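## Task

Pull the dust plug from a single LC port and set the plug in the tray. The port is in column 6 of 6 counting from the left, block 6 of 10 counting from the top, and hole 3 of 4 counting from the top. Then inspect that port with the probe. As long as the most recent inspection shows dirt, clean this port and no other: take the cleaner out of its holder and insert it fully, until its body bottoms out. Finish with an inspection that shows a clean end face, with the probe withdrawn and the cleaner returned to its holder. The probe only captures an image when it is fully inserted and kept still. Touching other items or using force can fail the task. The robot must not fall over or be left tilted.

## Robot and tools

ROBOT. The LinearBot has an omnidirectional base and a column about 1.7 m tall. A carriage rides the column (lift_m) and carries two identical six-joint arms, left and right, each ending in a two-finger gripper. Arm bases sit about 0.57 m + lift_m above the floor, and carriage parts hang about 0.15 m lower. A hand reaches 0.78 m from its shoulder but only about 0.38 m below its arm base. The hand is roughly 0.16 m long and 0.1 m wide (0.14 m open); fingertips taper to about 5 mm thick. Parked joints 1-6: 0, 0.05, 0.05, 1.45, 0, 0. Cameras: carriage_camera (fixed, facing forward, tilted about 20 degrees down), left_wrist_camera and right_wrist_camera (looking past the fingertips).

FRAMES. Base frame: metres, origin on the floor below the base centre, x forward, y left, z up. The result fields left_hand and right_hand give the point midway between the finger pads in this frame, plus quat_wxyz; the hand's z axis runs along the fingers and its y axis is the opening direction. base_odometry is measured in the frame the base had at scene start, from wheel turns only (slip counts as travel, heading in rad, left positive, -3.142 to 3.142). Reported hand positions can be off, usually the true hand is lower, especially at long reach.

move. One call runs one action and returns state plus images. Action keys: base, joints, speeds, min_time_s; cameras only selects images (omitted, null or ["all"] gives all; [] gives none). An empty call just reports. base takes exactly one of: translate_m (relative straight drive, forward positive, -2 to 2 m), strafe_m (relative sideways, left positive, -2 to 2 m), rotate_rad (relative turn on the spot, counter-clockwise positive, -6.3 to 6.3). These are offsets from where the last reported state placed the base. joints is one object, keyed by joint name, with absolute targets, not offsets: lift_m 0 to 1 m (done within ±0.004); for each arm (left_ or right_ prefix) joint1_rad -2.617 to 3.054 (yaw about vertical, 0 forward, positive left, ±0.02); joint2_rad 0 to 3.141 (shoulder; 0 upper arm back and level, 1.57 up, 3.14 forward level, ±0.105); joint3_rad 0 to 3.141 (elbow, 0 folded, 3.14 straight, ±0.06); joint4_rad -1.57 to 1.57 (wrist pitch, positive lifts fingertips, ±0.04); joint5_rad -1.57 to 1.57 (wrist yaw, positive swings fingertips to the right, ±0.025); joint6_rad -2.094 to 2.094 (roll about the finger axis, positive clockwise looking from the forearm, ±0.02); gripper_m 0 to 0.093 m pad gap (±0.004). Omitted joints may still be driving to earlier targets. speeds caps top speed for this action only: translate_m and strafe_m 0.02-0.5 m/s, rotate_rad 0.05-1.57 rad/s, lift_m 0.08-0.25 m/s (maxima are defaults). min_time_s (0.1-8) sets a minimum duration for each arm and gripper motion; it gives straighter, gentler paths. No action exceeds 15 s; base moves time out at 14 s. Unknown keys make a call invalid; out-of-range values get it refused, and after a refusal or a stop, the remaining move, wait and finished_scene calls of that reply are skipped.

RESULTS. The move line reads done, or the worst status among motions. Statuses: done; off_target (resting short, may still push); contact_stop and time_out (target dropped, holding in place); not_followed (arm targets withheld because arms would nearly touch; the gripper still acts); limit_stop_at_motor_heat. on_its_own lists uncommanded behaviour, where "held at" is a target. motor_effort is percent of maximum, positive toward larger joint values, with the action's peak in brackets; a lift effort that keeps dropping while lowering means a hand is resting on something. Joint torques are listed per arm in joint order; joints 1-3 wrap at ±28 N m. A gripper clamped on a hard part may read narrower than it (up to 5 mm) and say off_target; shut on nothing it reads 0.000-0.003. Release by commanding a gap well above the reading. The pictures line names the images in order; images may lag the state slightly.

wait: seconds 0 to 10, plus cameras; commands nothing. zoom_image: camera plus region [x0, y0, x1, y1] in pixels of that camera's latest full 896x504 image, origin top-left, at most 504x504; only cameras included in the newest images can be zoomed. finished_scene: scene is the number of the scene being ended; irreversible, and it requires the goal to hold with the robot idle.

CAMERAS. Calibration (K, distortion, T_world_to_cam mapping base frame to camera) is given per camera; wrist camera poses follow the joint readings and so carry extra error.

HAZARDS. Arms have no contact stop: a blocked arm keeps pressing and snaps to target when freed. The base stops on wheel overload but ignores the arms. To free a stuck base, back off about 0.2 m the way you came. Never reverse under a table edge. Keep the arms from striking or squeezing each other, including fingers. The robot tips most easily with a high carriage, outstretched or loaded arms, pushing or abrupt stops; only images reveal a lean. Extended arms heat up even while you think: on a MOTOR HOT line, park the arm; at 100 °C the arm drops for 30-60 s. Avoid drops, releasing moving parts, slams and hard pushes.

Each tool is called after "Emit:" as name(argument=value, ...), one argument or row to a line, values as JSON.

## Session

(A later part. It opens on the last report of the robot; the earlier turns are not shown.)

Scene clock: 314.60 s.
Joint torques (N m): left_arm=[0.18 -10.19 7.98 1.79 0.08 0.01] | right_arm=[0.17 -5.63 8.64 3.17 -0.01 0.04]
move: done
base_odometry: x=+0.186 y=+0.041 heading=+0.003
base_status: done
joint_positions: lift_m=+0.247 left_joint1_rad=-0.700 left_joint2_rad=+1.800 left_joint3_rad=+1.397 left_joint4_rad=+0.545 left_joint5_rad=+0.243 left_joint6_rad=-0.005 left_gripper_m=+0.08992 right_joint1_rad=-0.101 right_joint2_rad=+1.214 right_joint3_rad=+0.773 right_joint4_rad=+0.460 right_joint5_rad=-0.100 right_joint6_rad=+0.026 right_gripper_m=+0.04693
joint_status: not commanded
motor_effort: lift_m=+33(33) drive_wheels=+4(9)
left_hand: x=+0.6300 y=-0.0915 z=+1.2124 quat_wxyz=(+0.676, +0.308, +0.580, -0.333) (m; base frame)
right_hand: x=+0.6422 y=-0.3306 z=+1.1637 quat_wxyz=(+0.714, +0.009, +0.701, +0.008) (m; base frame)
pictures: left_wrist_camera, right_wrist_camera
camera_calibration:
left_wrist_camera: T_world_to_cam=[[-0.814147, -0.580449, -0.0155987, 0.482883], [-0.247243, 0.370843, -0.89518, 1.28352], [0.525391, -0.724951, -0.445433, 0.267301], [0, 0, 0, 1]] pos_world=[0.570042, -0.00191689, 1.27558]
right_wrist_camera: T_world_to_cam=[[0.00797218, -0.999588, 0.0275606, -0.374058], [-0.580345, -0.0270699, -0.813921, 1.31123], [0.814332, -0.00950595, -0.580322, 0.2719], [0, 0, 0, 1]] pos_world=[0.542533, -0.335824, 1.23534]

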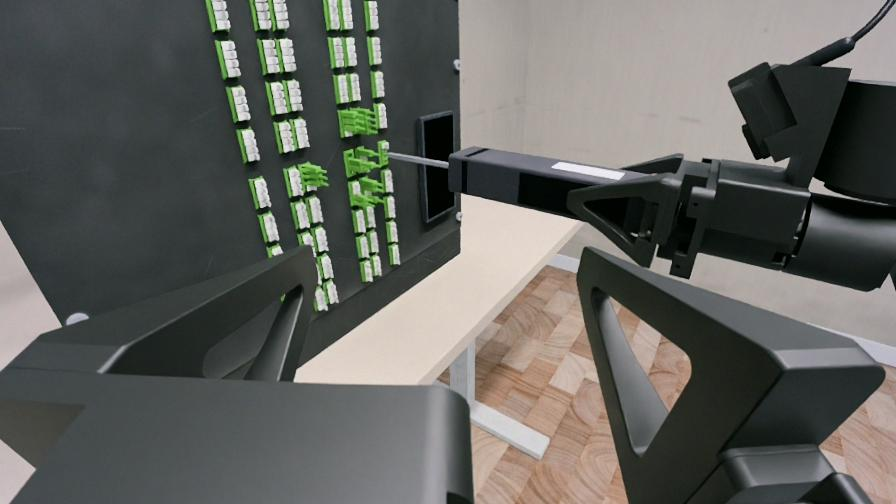

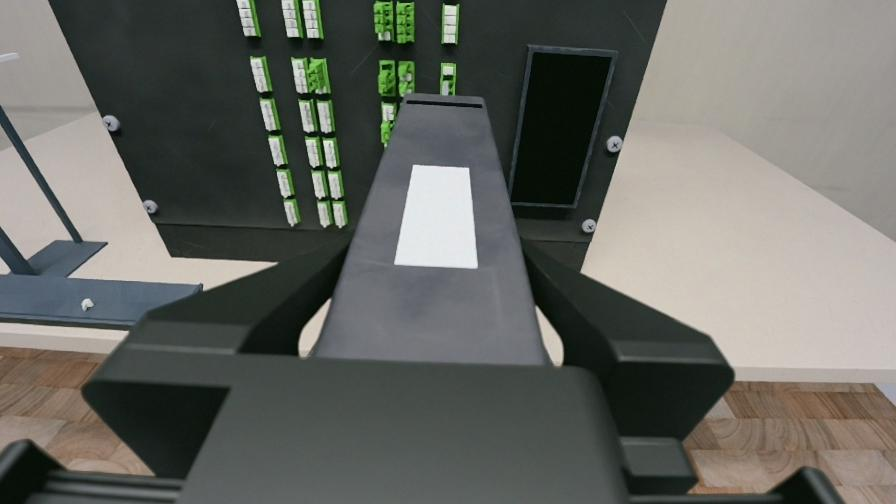

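Emit:
move(
  joints={"lift_m": 0.2446},
  cameras=[],
)

Emit:
move(
  base={"translate_m": 0.004},
  speeds={"translate_m": 0.02},
  cameras=["left_wrist_camera", "right_wrist_camera"],
)

Emit:
zoom_image(
  camera="left_wrist_camera",
  region=[372, 136, 404, 172],
)

Emit:
zoom_image(
  camera="right_wrist_camera",
  region=[430, 55, 466, 103],
)

Scene clock: 323.90 s.
Joint torques (N m): left_arm=[-0.02 -10.11 8.31 1.79 0.06 0] | right_arm=[0.17 -5.67 8.66 3.24 -0.01 0.04]
move: done
base_odometry: x=+0.186 y=+0.041 heading=+0.003
base_status: not commanded
joint_positions: lift_m=+0.245 left_joint1_rad=-0.700 left_joint2_rad=+1.800 left_joint3_rad=+1.397 left_joint4_rad=+0.543 left_joint5_rad=+0.243 left_joint6_rad=-0.005 left_gripper_m=+0.08992 right_joint1_rad=-0.101 right_joint2_rad=+1.214 right_joint3_rad=+0.773 right_joint4_rad=+0.459 right_joint5_rad=-0.100 right_joint6_rad=+0.026 right_gripper_m=+0.04693
joint_status: all done
motor_effort: lift_m=+34(35) drive_wheels=+4(4)
left_hand: x=+0.6301 y=-0.0916 z=+1.2096 quat_wxyz=(+0.676, +0.308, +0.581, -0.333) (m; base frame)
right_hand: x=+0.6422 y=-0.3306 z=+1.1611 quat_wxyz=(+0.713, +0.009, +0.701, +0.008) (m; base frame)
pictures: none
No camera images: "cameras" was empty.

Scene clock: 324.50 s.
Joint torques (N m): left_arm=[0.27 -10.11 8.38 1.75 0.04 0.03] | right_arm=[0.18 -5.64 8.53 3.2 -0.01 0.04]
move: done
base_odometry: x=+0.190 y=+0.042 heading=+0.004
base_status: done
joint_positions: lift_m=+0.245 left_joint1_rad=-0.700 left_joint2_rad=+1.800 left_joint3_rad=+1.397 left_joint4_rad=+0.543 left_joint5_rad=+0.243 left_joint6_rad=-0.005 left_gripper_m=+0.08992 right_joint1_rad=-0.101 right_joint2_rad=+1.214 right_joint3_rad=+0.773 right_joint4_rad=+0.459 right_joint5_rad=-0.100 right_joint6_rad=+0.026 right_gripper_m=+0.04693
joint_status: not commanded
motor_effort: lift_m=+34(34) drive_wheels=-2(8)
left_hand: x=+0.6301 y=-0.0916 z=+1.2096 quat_wxyz=(+0.676, +0.308, +0.581, -0.333) (m; base frame)
right_hand: x=+0.6422 y=-0.3306 z=+1.1613 quat_wxyz=(+0.713, +0.009, +0.701, +0.008) (m; base frame)
pictures: left_wrist_camera, right_wrist_camera
camera_calibration:
left_wrist_camera: T_world_to_cam=[[-0.814377, -0.580138, -0.0151946, 0.482507], [-0.248389, 0.372104, -0.894339, 1.28091], [0.524494, -0.724554, -0.447132, 0.268565], [0, 0, 0, 1]] pos_world=[0.570245, -0.00211979, 1.27298]
right_wrist_camera: T_world_to_cam=[[0.00798204, -0.999588, 0.0275574, -0.373996], [-0.580638, -0.0270696, -0.813712, 1.30926], [0.814123, -0.00950579, -0.580615, 0.271041], [0, 0, 0, 1]] pos_world=[0.542532, -0.335824, 1.23304]

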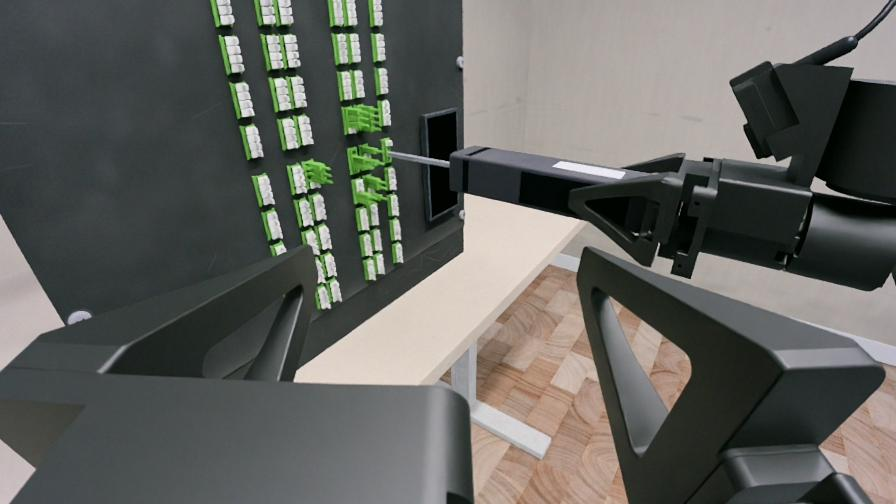

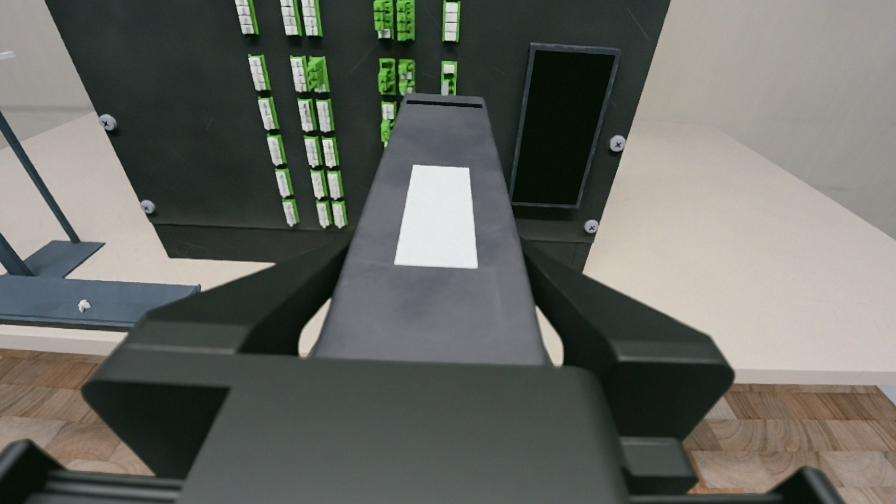

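Scaled by 14.000 from the camera's 896x504 image, which has a finer 1280x720 frame.

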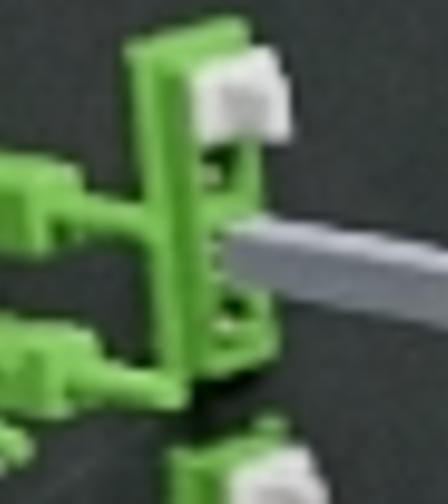

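Scaled by 10.500 from the camera's 896x504 image, which has a finer 1280x720 frame.

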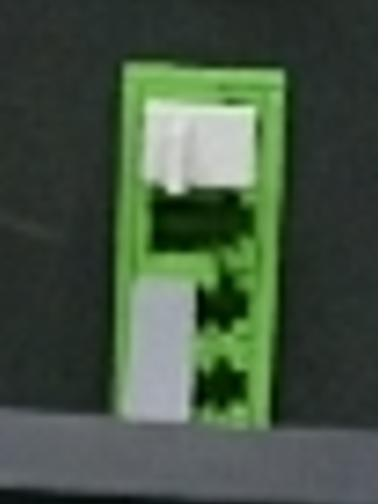

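Emit:
move(
  base={"strafe_m": -0.0014},
  joints={"lift_m": 0.244},
  speeds={"strafe_m": 0.02},
  cameras=["left_wrist_camera", "right_wrist_camera"],
)

Emit:
zoom_image(
  camera="left_wrist_camera",
  region=[372, 136, 404, 172],
)

Emit:
zoom_image(
  camera="right_wrist_camera",
  region=[430, 55, 466, 103],
)

Scene clock: 332.47 s.
Joint torques (N m): left_arm=[0.27 -10.14 8.44 1.75 0.07 0.01] | right_arm=[0.14 -5.61 8.58 3.18 -0.01 0.04]
move: done
base_odometry: x=+0.190 y=+0.040 heading=+0.004
base_status: done
joint_positions: lift_m=+0.244 left_joint1_rad=-0.701 left_joint2_rad=+1.800 left_joint3_rad=+1.397 left_joint4_rad=+0.544 left_joint5_rad=+0.244 left_joint6_rad=-0.005 left_gripper_m=+0.08992 right_joint1_rad=-0.101 right_joint2_rad=+1.214 right_joint3_rad=+0.773 right_joint4_rad=+0.460 right_joint5_rad=-0.100 right_joint6_rad=+0.026 right_gripper_m=+0.04693
joint_status: all done
motor_effort: lift_m=+33(34) drive_wheels=-2(5)
left_hand: x=+0.6293 y=-0.0923 z=+1.2092 quat_wxyz=(+0.676, +0.309, +0.580, -0.334) (m; base frame)
right_hand: x=+0.6422 y=-0.3307 z=+1.1610 quat_wxyz=(+0.714, +0.009, +0.700, +0.008) (m; base frame)
pictures: left_wrist_camera, right_wrist_camera
camera_calibration:
left_wrist_camera: T_world_to_cam=[[-0.815662, -0.578322, -0.0154814, 0.482826], [-0.246946, 0.372241, -0.894681, 1.28021], [0.523177, -0.725934, -0.446437, 0.26819], [0, 0, 0, 1]] pos_world=[0.569654, -0.00262857, 1.27258]
right_wrist_camera: T_world_to_cam=[[0.00760032, -0.999591, 0.0275735, -0.373895], [-0.580059, -0.0268681, -0.814131, 1.30912], [0.814539, -0.00980663, -0.580026, 0.269696], [0, 0, 0, 1]] pos_world=[0.542533, -0.335924, 1.23254]

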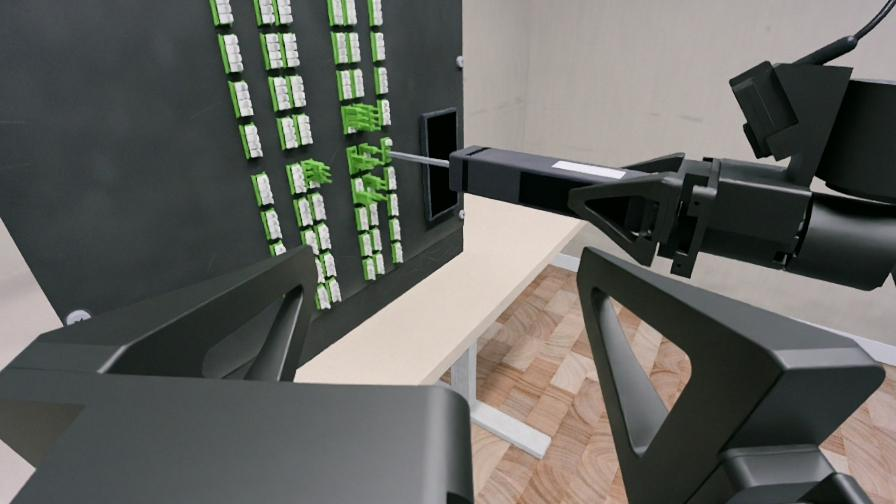

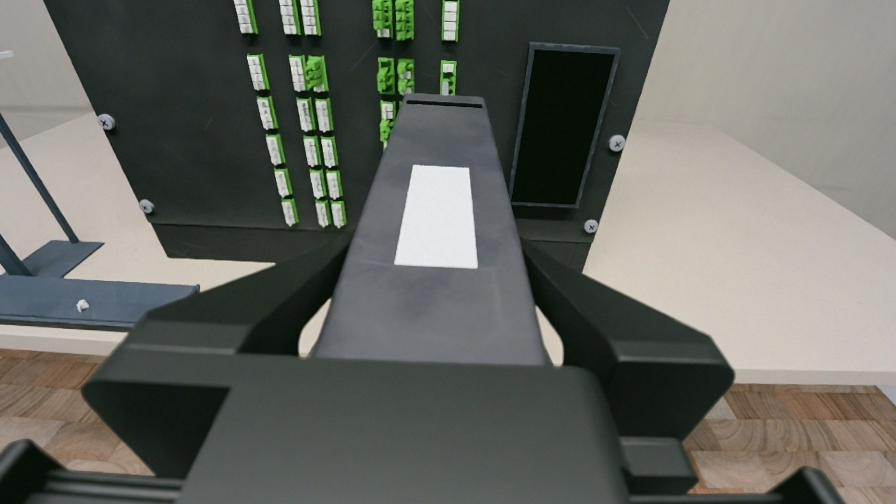

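Scaled by 14.000 from the camera's 896x504 image, which has a finer 1280x720 frame.

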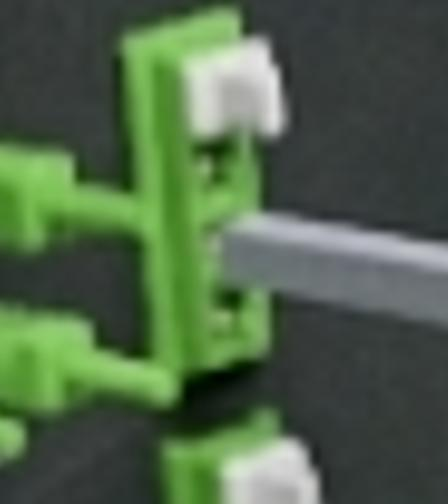

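Scaled by 10.500 from the camera's 896x504 image, which has a finer 1280x720 frame.

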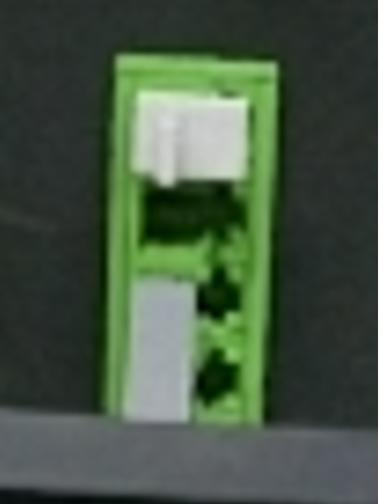

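Emit:
move(
  base={"strafe_m": -0.0007},
  speeds={"strafe_m": 0.02},
  cameras=[],
)

Emit:
move(
  base={"translate_m": 0.004},
  speeds={"translate_m": 0.02},
  cameras=["left_wrist_camera", "right_wrist_camera"],
)

Emit:
zoom_image(
  camera="left_wrist_camera",
  region=[372, 136, 404, 172],
)

Emit:
zoom_image(
  camera="right_wrist_camera",
  region=[430, 55, 466, 103],
)

Scene clock: 337.87 s.
Joint torques (N m): left_arm=[0.28 -10.29 8.39 1.75 0.09 0.03] | right_arm=[0.14 -5.67 8.58 3.18 -0.01 0.04]
move: done
base_odometry: x=+0.190 y=+0.040 heading=+0.005
base_status: done
joint_positions: lift_m=+0.244 left_joint1_rad=-0.701 left_joint2_rad=+1.800 left_joint3_rad=+1.397 left_joint4_rad=+0.544 left_joint5_rad=+0.244 left_joint6_rad=-0.005 left_gripper_m=+0.08992 right_joint1_rad=-0.101 right_joint2_rad=+1.214 right_joint3_rad=+0.773 right_joint4_rad=+0.460 right_joint5_rad=-0.100 right_joint6_rad=+0.026 right_gripper_m=+0.04693
joint_status: not commanded
motor_effort: lift_m=+33(33) drive_wheels=-2(5)
left_hand: x=+0.6293 y=-0.0923 z=+1.2092 quat_wxyz=(+0.676, +0.309, +0.580, -0.334) (m; base frame)
right_hand: x=+0.6422 y=-0.3307 z=+1.1610 quat_wxyz=(+0.714, +0.009, +0.700, +0.008) (m; base frame)
pictures: none
No camera images: "cameras" was empty.

Scene clock: 338.47 s.
Joint torques (N m): left_arm=[0.16 -10.29 8.32 1.78 0.03 -0.04] | right_arm=[0.18 -4.57 8.68 3.3 0 0.05]
move: done
base_odometry: x=+0.194 y=+0.040 heading=+0.005
base_status: done
joint_positions: lift_m=+0.244 left_joint1_rad=-0.701 left_joint2_rad=+1.800 left_joint3_rad=+1.397 left_joint4_rad=+0.544 left_joint5_rad=+0.244 left_joint6_rad=-0.005 left_gripper_m=+0.08992 right_joint1_rad=-0.101 right_joint2_rad=+1.202 right_joint3_rad=+0.771 right_joint4_rad=+0.450 right_joint5_rad=-0.103 right_joint6_rad=+0.026 right_gripper_m=+0.04693
joint_status: not commanded
motor_effort: lift_m=+33(33) drive_wheels=+4(11)
left_hand: x=+0.6293 y=-0.0923 z=+1.2092 quat_wxyz=(+0.676, +0.309, +0.580, -0.334) (m; base frame)
right_hand: x=+0.6399 y=-0.3300 z=+1.1623 quat_wxyz=(+0.714, +0.008, +0.701, +0.009) (m; base frame)
pictures: left_wrist_camera, right_wrist_camera
camera_calibration:
left_wrist_camera: T_world_to_cam=[[-0.815662, -0.578322, -0.0154814, 0.482826], [-0.246946, 0.372241, -0.894681, 1.28021], [0.523177, -0.725934, -0.446437, 0.26819], [0, 0, 0, 1]] pos_world=[0.569654, -0.00262857, 1.27258]
right_wrist_camera: T_world_to_cam=[[0.0106099, -0.999562, 0.0276368, -0.375214], [-0.580287, -0.0286632, -0.813907, 1.30819], [0.814343, -0.00740177, -0.580337, 0.273675], [0, 0, 0, 1]] pos_world=[0.540241, -0.335527, 1.23394]

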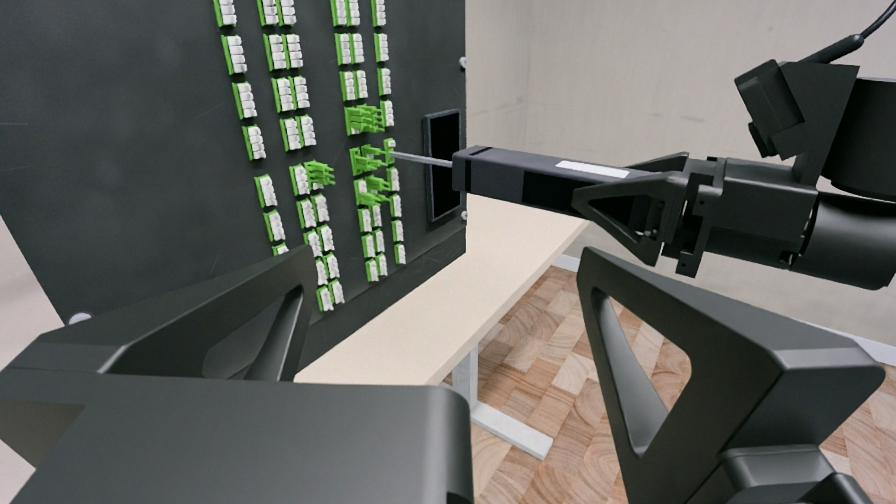

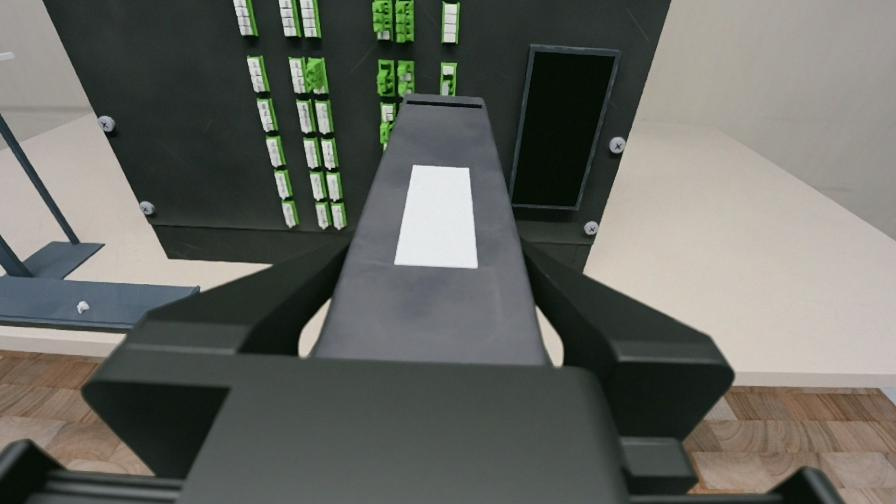

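Scaled by 14.000 from the camera's 896x504 image, which has a finer 1280x720 frame.

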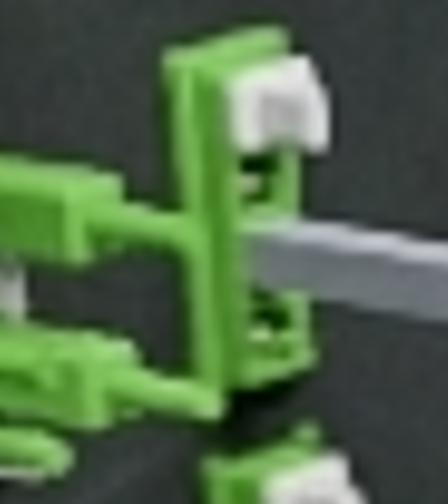

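Scaled by 10.500 from the camera's 896x504 image, which has a finer 1280x720 frame.

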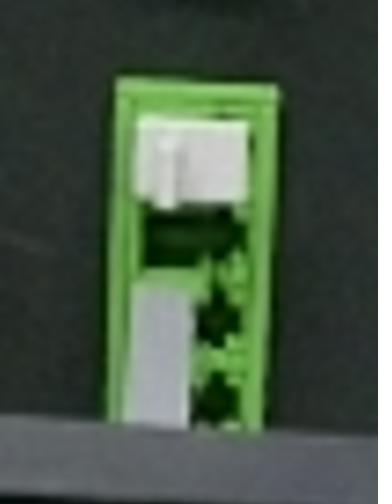

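Emit:
move(
  base={"translate_m": -0.004},
  speeds={"translate_m": 0.02},
  joints={"lift_m": 0.2432},
  cameras=[],
)

Emit:
move(
  base={"strafe_m": -0.001},
  speeds={"strafe_m": 0.02},
  cameras=["left_wrist_camera", "right_wrist_camera"],
)

Emit:
zoom_image(
  camera="left_wrist_camera",
  region=[372, 136, 404, 172],
)

Emit:
zoom_image(
  camera="right_wrist_camera",
  region=[430, 55, 466, 103],
)

Scene clock: 344.17 s.
Joint torques (N m): left_arm=[0.27 -10.02 8.32 1.78 0.09 -0.02] | right_arm=[0.18 -4.9 8.65 3.26 0.02 0.04]
move: done
base_odometry: x=+0.190 y=+0.040 heading=+0.005
base_status: done
joint_positions: lift_m=+0.243 left_joint1_rad=-0.701 left_joint2_rad=+1.800 left_joint3_rad=+1.397 left_joint4_rad=+0.544 left_joint5_rad=+0.244 left_joint6_rad=-0.005 left_gripper_m=+0.08992 right_joint1_rad=-0.101 right_joint2_rad=+1.206 right_joint3_rad=+0.771 right_joint4_rad=+0.452 right_joint5_rad=-0.103 right_joint6_rad=+0.026 right_gripper_m=+0.04693
joint_status: all done
motor_effort: lift_m=+33(34) drive_wheels=+1(6)
left_hand: x=+0.6293 y=-0.0923 z=+1.2084 quat_wxyz=(+0.676, +0.309, +0.580, -0.334) (m; base frame)
right_hand: x=+0.6406 y=-0.3300 z=+1.1605 quat_wxyz=(+0.713, +0.008, +0.701, +0.009) (m; base frame)
pictures: none
No camera images: "cameras" was empty.

Scene clock: 344.70 s.
Joint torques (N m): left_arm=[0.13 -10.26 8.42 1.76 0.03 0] | right_arm=[0.21 -4.88 8.69 3.29 0.01 0.05]
move: done
base_odometry: x=+0.190 y=+0.039 heading=+0.005
base_status: done
joint_positions: lift_m=+0.243 left_joint1_rad=-0.702 left_joint2_rad=+1.800 left_joint3_rad=+1.397 left_joint4_rad=+0.544 left_joint5_rad=+0.244 left_joint6_rad=-0.005 left_gripper_m=+0.08992 right_joint1_rad=-0.101 right_joint2_rad=+1.206 right_joint3_rad=+0.771 right_joint4_rad=+0.453 right_joint5_rad=-0.103 right_joint6_rad=+0.026 right_gripper_m=+0.04693
joint_status: not commanded
motor_effort: lift_m=+33(33) drive_wheels=-2(5)
left_hand: x=+0.6291 y=-0.0925 z=+1.2084 quat_wxyz=(+0.676, +0.309, +0.580, -0.334) (m; base frame)
right_hand: x=+0.6406 y=-0.3301 z=+1.1607 quat_wxyz=(+0.713, +0.008, +0.701, +0.009) (m; base frame)
pictures: left_wrist_camera, right_wrist_camera
camera_calibration:
left_wrist_camera: T_world_to_cam=[[-0.816127, -0.577665, -0.0154808, 0.482882], [-0.246655, 0.372451, -0.894674, 1.27928], [0.522588, -0.726349, -0.446452, 0.268044], [0, 0, 0, 1]] pos_world=[0.569558, -0.00283193, 1.27168]
right_wrist_camera: T_world_to_cam=[[0.0102924, -0.999569, 0.0275015, -0.374943], [-0.580881, -0.0283632, -0.813495, 1.30728], [0.813924, -0.0076023, -0.580922, 0.273117], [0, 0, 0, 1]] pos_world=[0.540938, -0.335626, 1.23244]

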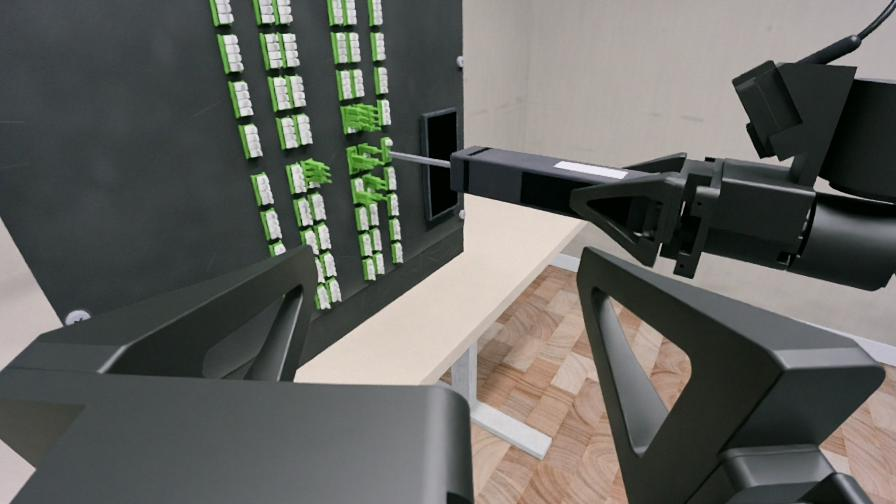

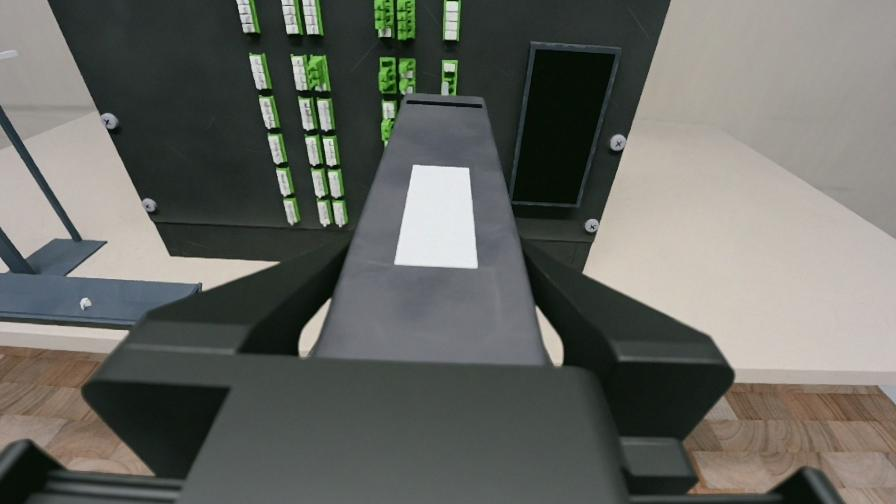

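Scaled by 14.000 from the camera's 896x504 image, which has a finer 1280x720 frame.

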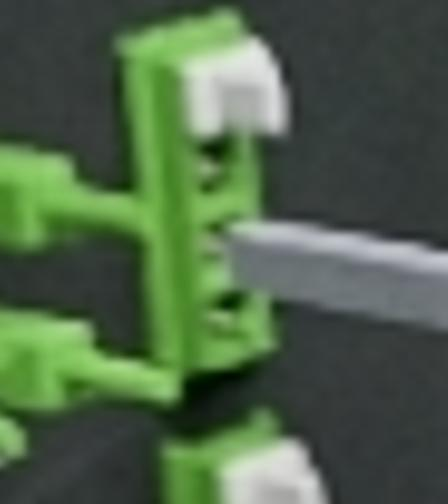

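Scaled by 10.500 from the camera's 896x504 image, which has a finer 1280x720 frame.

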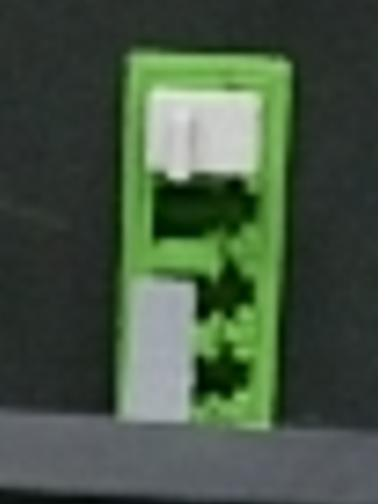

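Emit:
move(
  base={"strafe_m": -0.002},
  speeds={"strafe_m": 0.02},
  cameras=["left_wrist_camera", "right_wrist_camera"],
)

Emit:
zoom_image(
  camera="right_wrist_camera",
  region=[430, 55, 466, 103],
)

Scene clock: 349.80 s.
Joint torques (N m): left_arm=[0.16 -10.14 8.08 1.79 0.04 0.02] | right_arm=[0.21 -4.93 8.62 3.25 -0.01 0.04]
move: done
base_odometry: x=+0.190 y=+0.038 heading=+0.006
base_status: done
joint_positions: lift_m=+0.243 left_joint1_rad=-0.702 left_joint2_rad=+1.800 left_joint3_rad=+1.397 left_joint4_rad=+0.544 left_joint5_rad=+0.245 left_joint6_rad=-0.005 left_gripper_m=+0.08992 right_joint1_rad=-0.101 right_joint2_rad=+1.206 right_joint3_rad=+0.771 right_joint4_rad=+0.454 right_joint5_rad=-0.102 right_joint6_rad=+0.026 right_gripper_m=+0.04693
joint_status: not commanded
motor_effort: lift_m=+33(33) drive_wheels=+3(8)
left_hand: x=+0.6290 y=-0.0926 z=+1.2085 quat_wxyz=(+0.675, +0.309, +0.580, -0.334) (m; base frame)
right_hand: x=+0.6406 y=-0.3302 z=+1.1609 quat_wxyz=(+0.714, +0.008, +0.701, +0.009) (m; base frame)
pictures: left_wrist_camera, right_wrist_camera
camera_calibration:
left_wrist_camera: T_world_to_cam=[[-0.816781, -0.576732, -0.0157687, 0.483544], [-0.245835, 0.372624, -0.894828, 1.27908], [0.521951, -0.727002, -0.446133, 0.268091], [0, 0, 0, 1]] pos_world=[0.569462, -0.00283656, 1.27178]
right_wrist_camera: T_world_to_cam=[[0.00947117, -0.999574, 0.0275926, -0.374615], [-0.580313, -0.0279661, -0.813913, 1.30771], [0.814339, -0.00830362, -0.580331, 0.271987], [0, 0, 0, 1]] pos_world=[0.540938, -0.335625, 1.23254]

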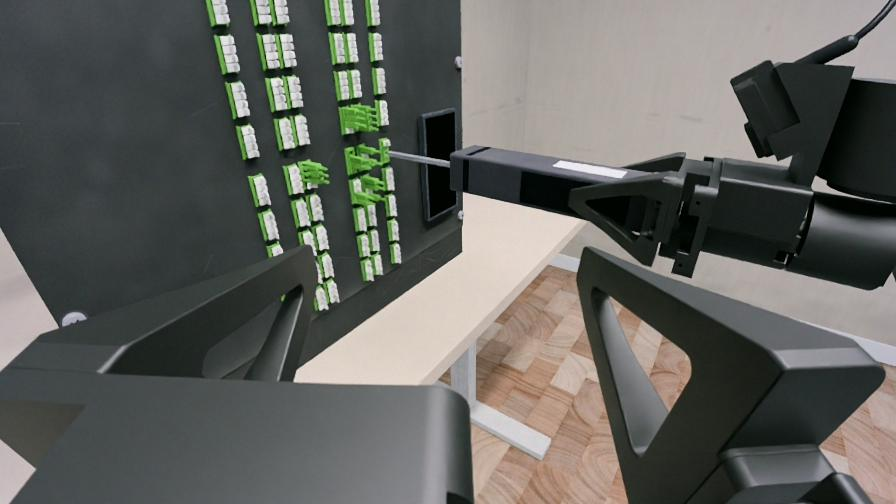

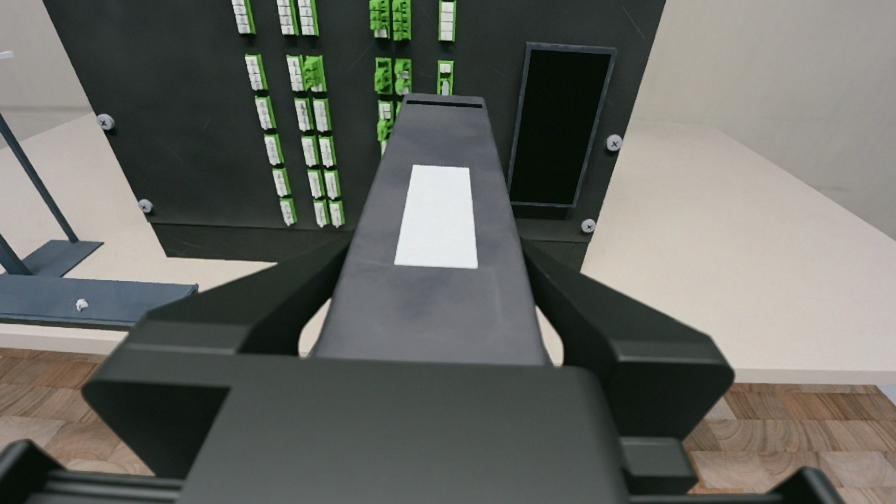

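Scaled by 10.500 from the camera's 896x504 image, which has a finer 1280x720 frame.

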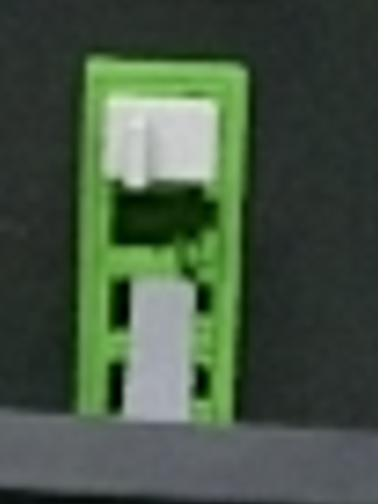

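Emit:
move(
  base={"strafe_m": 0.0015},
  speeds={"strafe_m": 0.02},
  cameras=["right_wrist_camera"],
)

Emit:
zoom_image(
  camera="right_wrist_camera",
  region=[430, 55, 466, 103],
)

Scene clock: 354.37 s.
Joint torques (N m): left_arm=[0.1 -10.32 8.31 1.83 0.03 -0.04] | right_arm=[0.12 -5 8.69 3.24 0 0.04]
move: done
base_odometry: x=+0.190 y=+0.039 heading=+0.006
base_status: done
joint_positions: lift_m=+0.243 left_joint1_rad=-0.702 left_joint2_rad=+1.800 left_joint3_rad=+1.397 left_joint4_rad=+0.544 left_joint5_rad=+0.245 left_joint6_rad=-0.005 left_gripper_m=+0.08992 right_joint1_rad=-0.100 right_joint2_rad=+1.206 right_joint3_rad=+0.771 right_joint4_rad=+0.455 right_joint5_rad=-0.102 right_joint6_rad=+0.026 right_gripper_m=+0.04693
joint_status: not commanded
motor_effort: lift_m=+33(33) drive_wheels=+2(3)
left_hand: x=+0.6290 y=-0.0926 z=+1.2085 quat_wxyz=(+0.675, +0.309, +0.580, -0.334) (m; base frame)
right_hand: x=+0.6406 y=-0.3300 z=+1.1611 quat_wxyz=(+0.714, +0.008, +0.700, +0.009) (m; base frame)
pictures: right_wrist_camera
camera_calibration:
right_wrist_camera: T_world_to_cam=[[0.00985772, -0.999568, 0.0276713, -0.374722], [-0.579376, -0.0282637, -0.81457, 1.308], [0.815001, -0.0080023, -0.579405, 0.270644], [0, 0, 0, 1]] pos_world=[0.540942, -0.335426, 1.23264]

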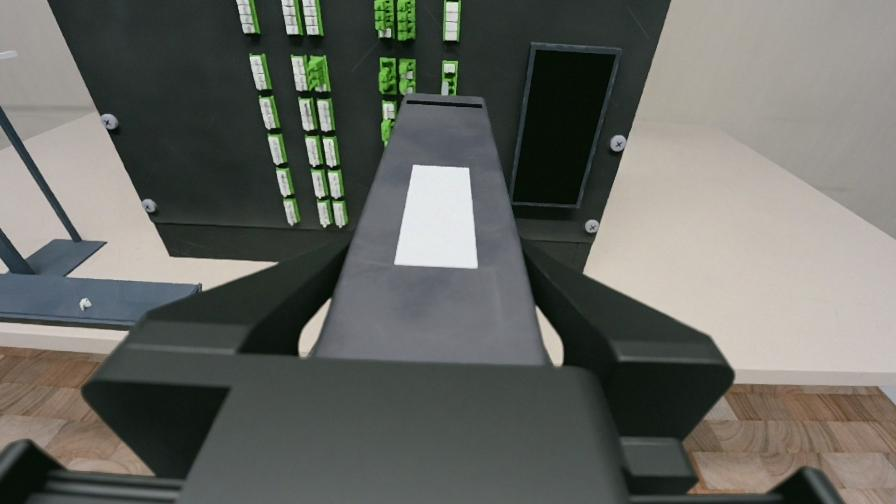

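Scaled by 10.500 from the camera's 896x504 image, which has a finer 1280x720 frame.

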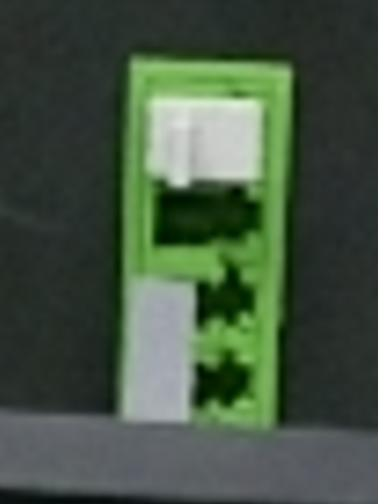

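Emit:
move(
  base={"strafe_m": -0.001},
  speeds={"strafe_m": 0.02},
  cameras=["right_wrist_camera"],
)

Emit:
zoom_image(
  camera="right_wrist_camera",
  region=[430, 55, 466, 103],
)

Scene clock: 358.87 s.
Joint torques (N m): left_arm=[0.24 -10.14 8.36 1.82 0 -0.01] | right_arm=[0.14 -4.85 8.77 3.24 -0.01 0.04]
move: done
base_odometry: x=+0.190 y=+0.038 heading=+0.006
base_status: done
joint_positions: lift_m=+0.243 left_joint1_rad=-0.702 left_joint2_rad=+1.800 left_joint3_rad=+1.397 left_joint4_rad=+0.544 left_joint5_rad=+0.246 left_joint6_rad=-0.005 left_gripper_m=+0.08992 right_joint1_rad=-0.101 right_joint2_rad=+1.206 right_joint3_rad=+0.771 right_joint4_rad=+0.455 right_joint5_rad=-0.100 right_joint6_rad=+0.026 right_gripper_m=+0.04693
joint_status: not commanded
motor_effort: lift_m=+33(33) drive_wheels=+1(4)
left_hand: x=+0.6289 y=-0.0926 z=+1.2085 quat_wxyz=(+0.675, +0.309, +0.580, -0.335) (m; base frame)
right_hand: x=+0.6406 y=-0.3305 z=+1.1612 quat_wxyz=(+0.714, +0.008, +0.700, +0.008) (m; base frame)
pictures: right_wrist_camera
camera_calibration:
right_wrist_camera: T_world_to_cam=[[0.00790744, -0.999585, 0.0277109, -0.374022], [-0.579125, -0.0271691, -0.814786, 1.30851], [0.8152, -0.00960522, -0.5791, 0.269763], [0, 0, 0, 1]] pos_world=[0.540837, -0.335724, 1.23274]

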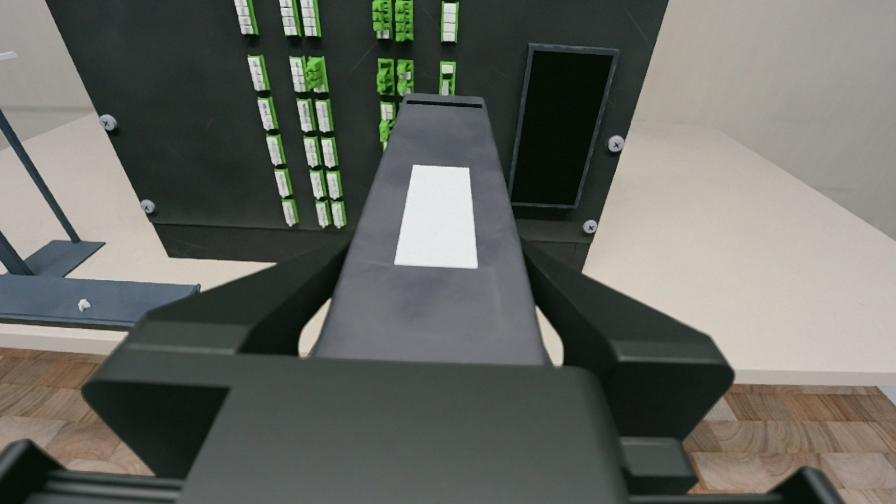

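Scaled by 10.500 from the camera's 896x504 image, which has a finer 1280x720 frame.

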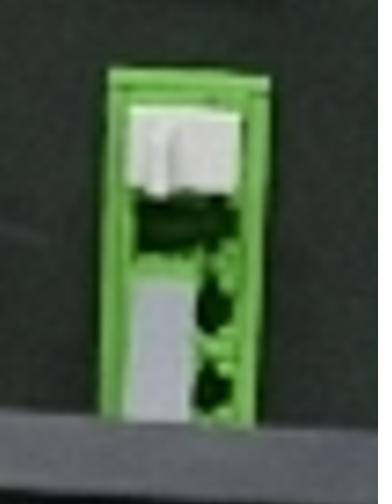

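Emit:
move(
  joints={"lift_m": 0.2426},
  cameras=[],
)

Emit:
move(
  base={"translate_m": 0.004},
  speeds={"translate_m": 0.02},
  cameras=["left_wrist_camera", "right_wrist_camera"],
)

Emit:
zoom_image(
  camera="left_wrist_camera",
  region=[372, 136, 404, 172],
)

Emit:
zoom_image(
  camera="right_wrist_camera",
  region=[430, 55, 466, 103],
)

Scene clock: 364.13 s.
Joint torques (N m): left_arm=[0.34 -10.21 8.32 1.79 0.03 0.02] | right_arm=[0.21 -4.88 8.68 3.22 -0.01 0.04]
move: done
base_odometry: x=+0.190 y=+0.038 heading=+0.006
base_status: not commanded
joint_positions: lift_m=+0.243 left_joint1_rad=-0.702 left_joint2_rad=+1.800 left_joint3_rad=+1.397 left_joint4_rad=+0.544 left_joint5_rad=+0.246 left_joint6_rad=-0.005 left_gripper_m=+0.08992 right_joint1_rad=-0.101 right_joint2_rad=+1.206 right_joint3_rad=+0.771 right_joint4_rad=+0.456 right_joint5_rad=-0.100 right_joint6_rad=+0.026 right_gripper_m=+0.04693
joint_status: all done
motor_effort: lift_m=+33(34) drive_wheels=+0(0)
left_hand: x=+0.6289 y=-0.0926 z=+1.2079 quat_wxyz=(+0.675, +0.309, +0.580, -0.335) (m; base frame)
right_hand: x=+0.6406 y=-0.3305 z=+1.1608 quat_wxyz=(+0.714, +0.008, +0.700, +0.008) (m; base frame)
pictures: none
No camera images: "cameras" was empty.

Scene clock: 364.70 s.
Joint torques (N m): left_arm=[0.24 -10.22 8.35 1.81 0.04 -0.03] | right_arm=[0.2 -4.46 8.65 3.26 0.03 0.04]
move: done
base_odometry: x=+0.194 y=+0.038 heading=+0.006
base_status: done
joint_positions: lift_m=+0.243 left_joint1_rad=-0.701 left_joint2_rad=+1.800 left_joint3_rad=+1.397 left_joint4_rad=+0.543 left_joint5_rad=+0.246 left_joint6_rad=-0.005 left_gripper_m=+0.08992 right_joint1_rad=-0.101 right_joint2_rad=+1.202 right_joint3_rad=+0.770 right_joint4_rad=+0.454 right_joint5_rad=-0.105 right_joint6_rad=+0.026 right_gripper_m=+0.04693
joint_status: not commanded
motor_effort: lift_m=+33(33) drive_wheels=+3(10)
left_hand: x=+0.6291 y=-0.0925 z=+1.2077 quat_wxyz=(+0.675, +0.309, +0.580, -0.334) (m; base frame)
right_hand: x=+0.6397 y=-0.3297 z=+1.1617 quat_wxyz=(+0.715, +0.007, +0.699, +0.010) (m; base frame)
pictures: left_wrist_camera, right_wrist_camera
camera_calibration:
left_wrist_camera: T_world_to_cam=[[-0.816753, -0.576774, -0.0156648, 0.483525], [-0.24634, 0.373128, -0.894479, 1.27828], [0.521757, -0.72671, -0.446836, 0.268804], [0, 0, 0, 1]] pos_world=[0.569562, -0.00273693, 1.27108]
right_wrist_camera: T_world_to_cam=[[0.0120145, -0.999534, 0.0280764, -0.376277], [-0.577108, -0.0298613, -0.816122, 1.30779], [0.81658, -0.00639783, -0.577197, 0.268806], [0, 0, 0, 1]] pos_world=[0.539756, -0.335329, 1.23304]

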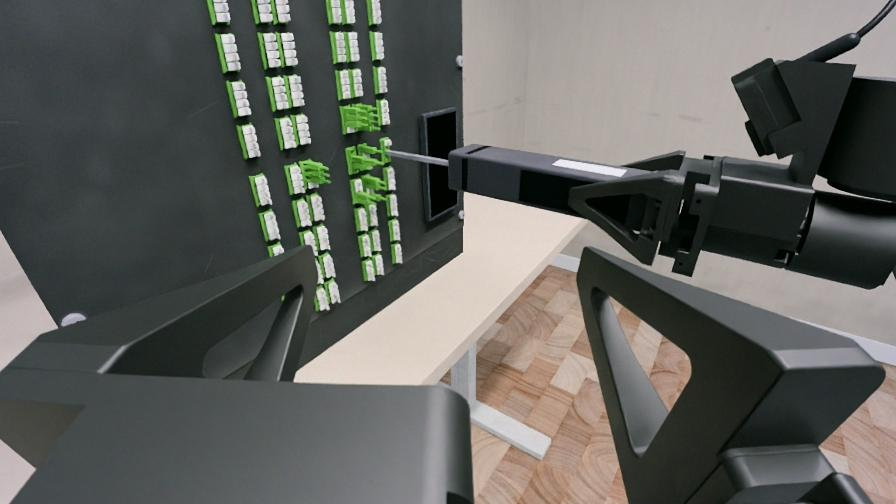

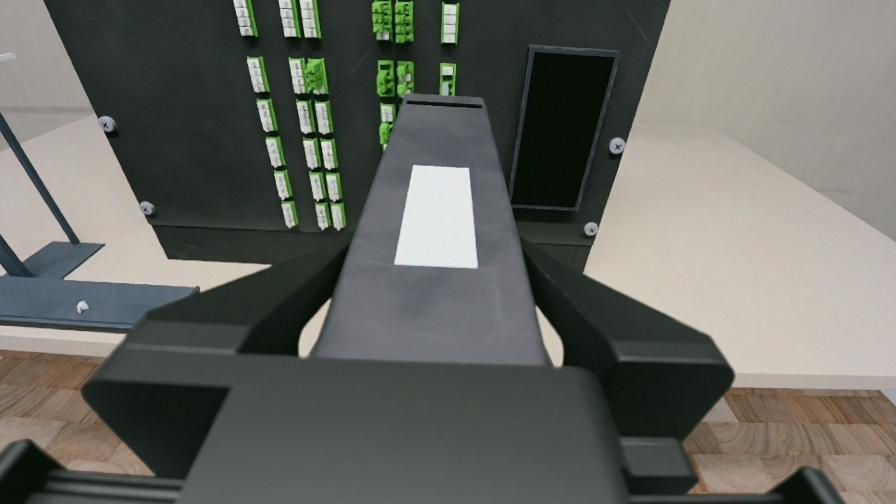

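Scaled by 14.000 from the camera's 896x504 image, which has a finer 1280x720 frame.

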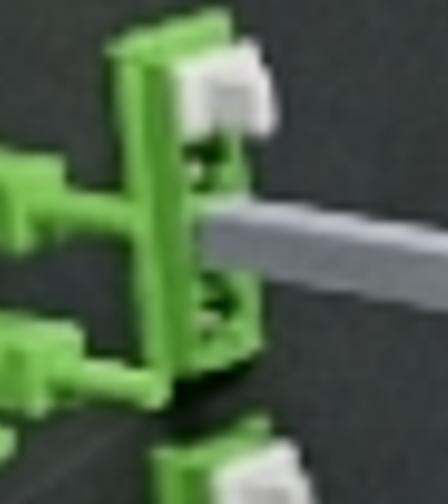

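Scaled by 10.500 from the camera's 896x504 image, which has a finer 1280x720 frame.

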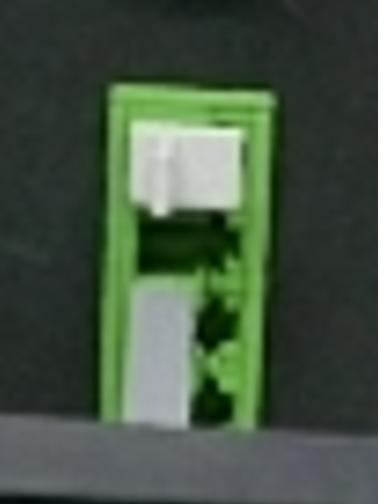

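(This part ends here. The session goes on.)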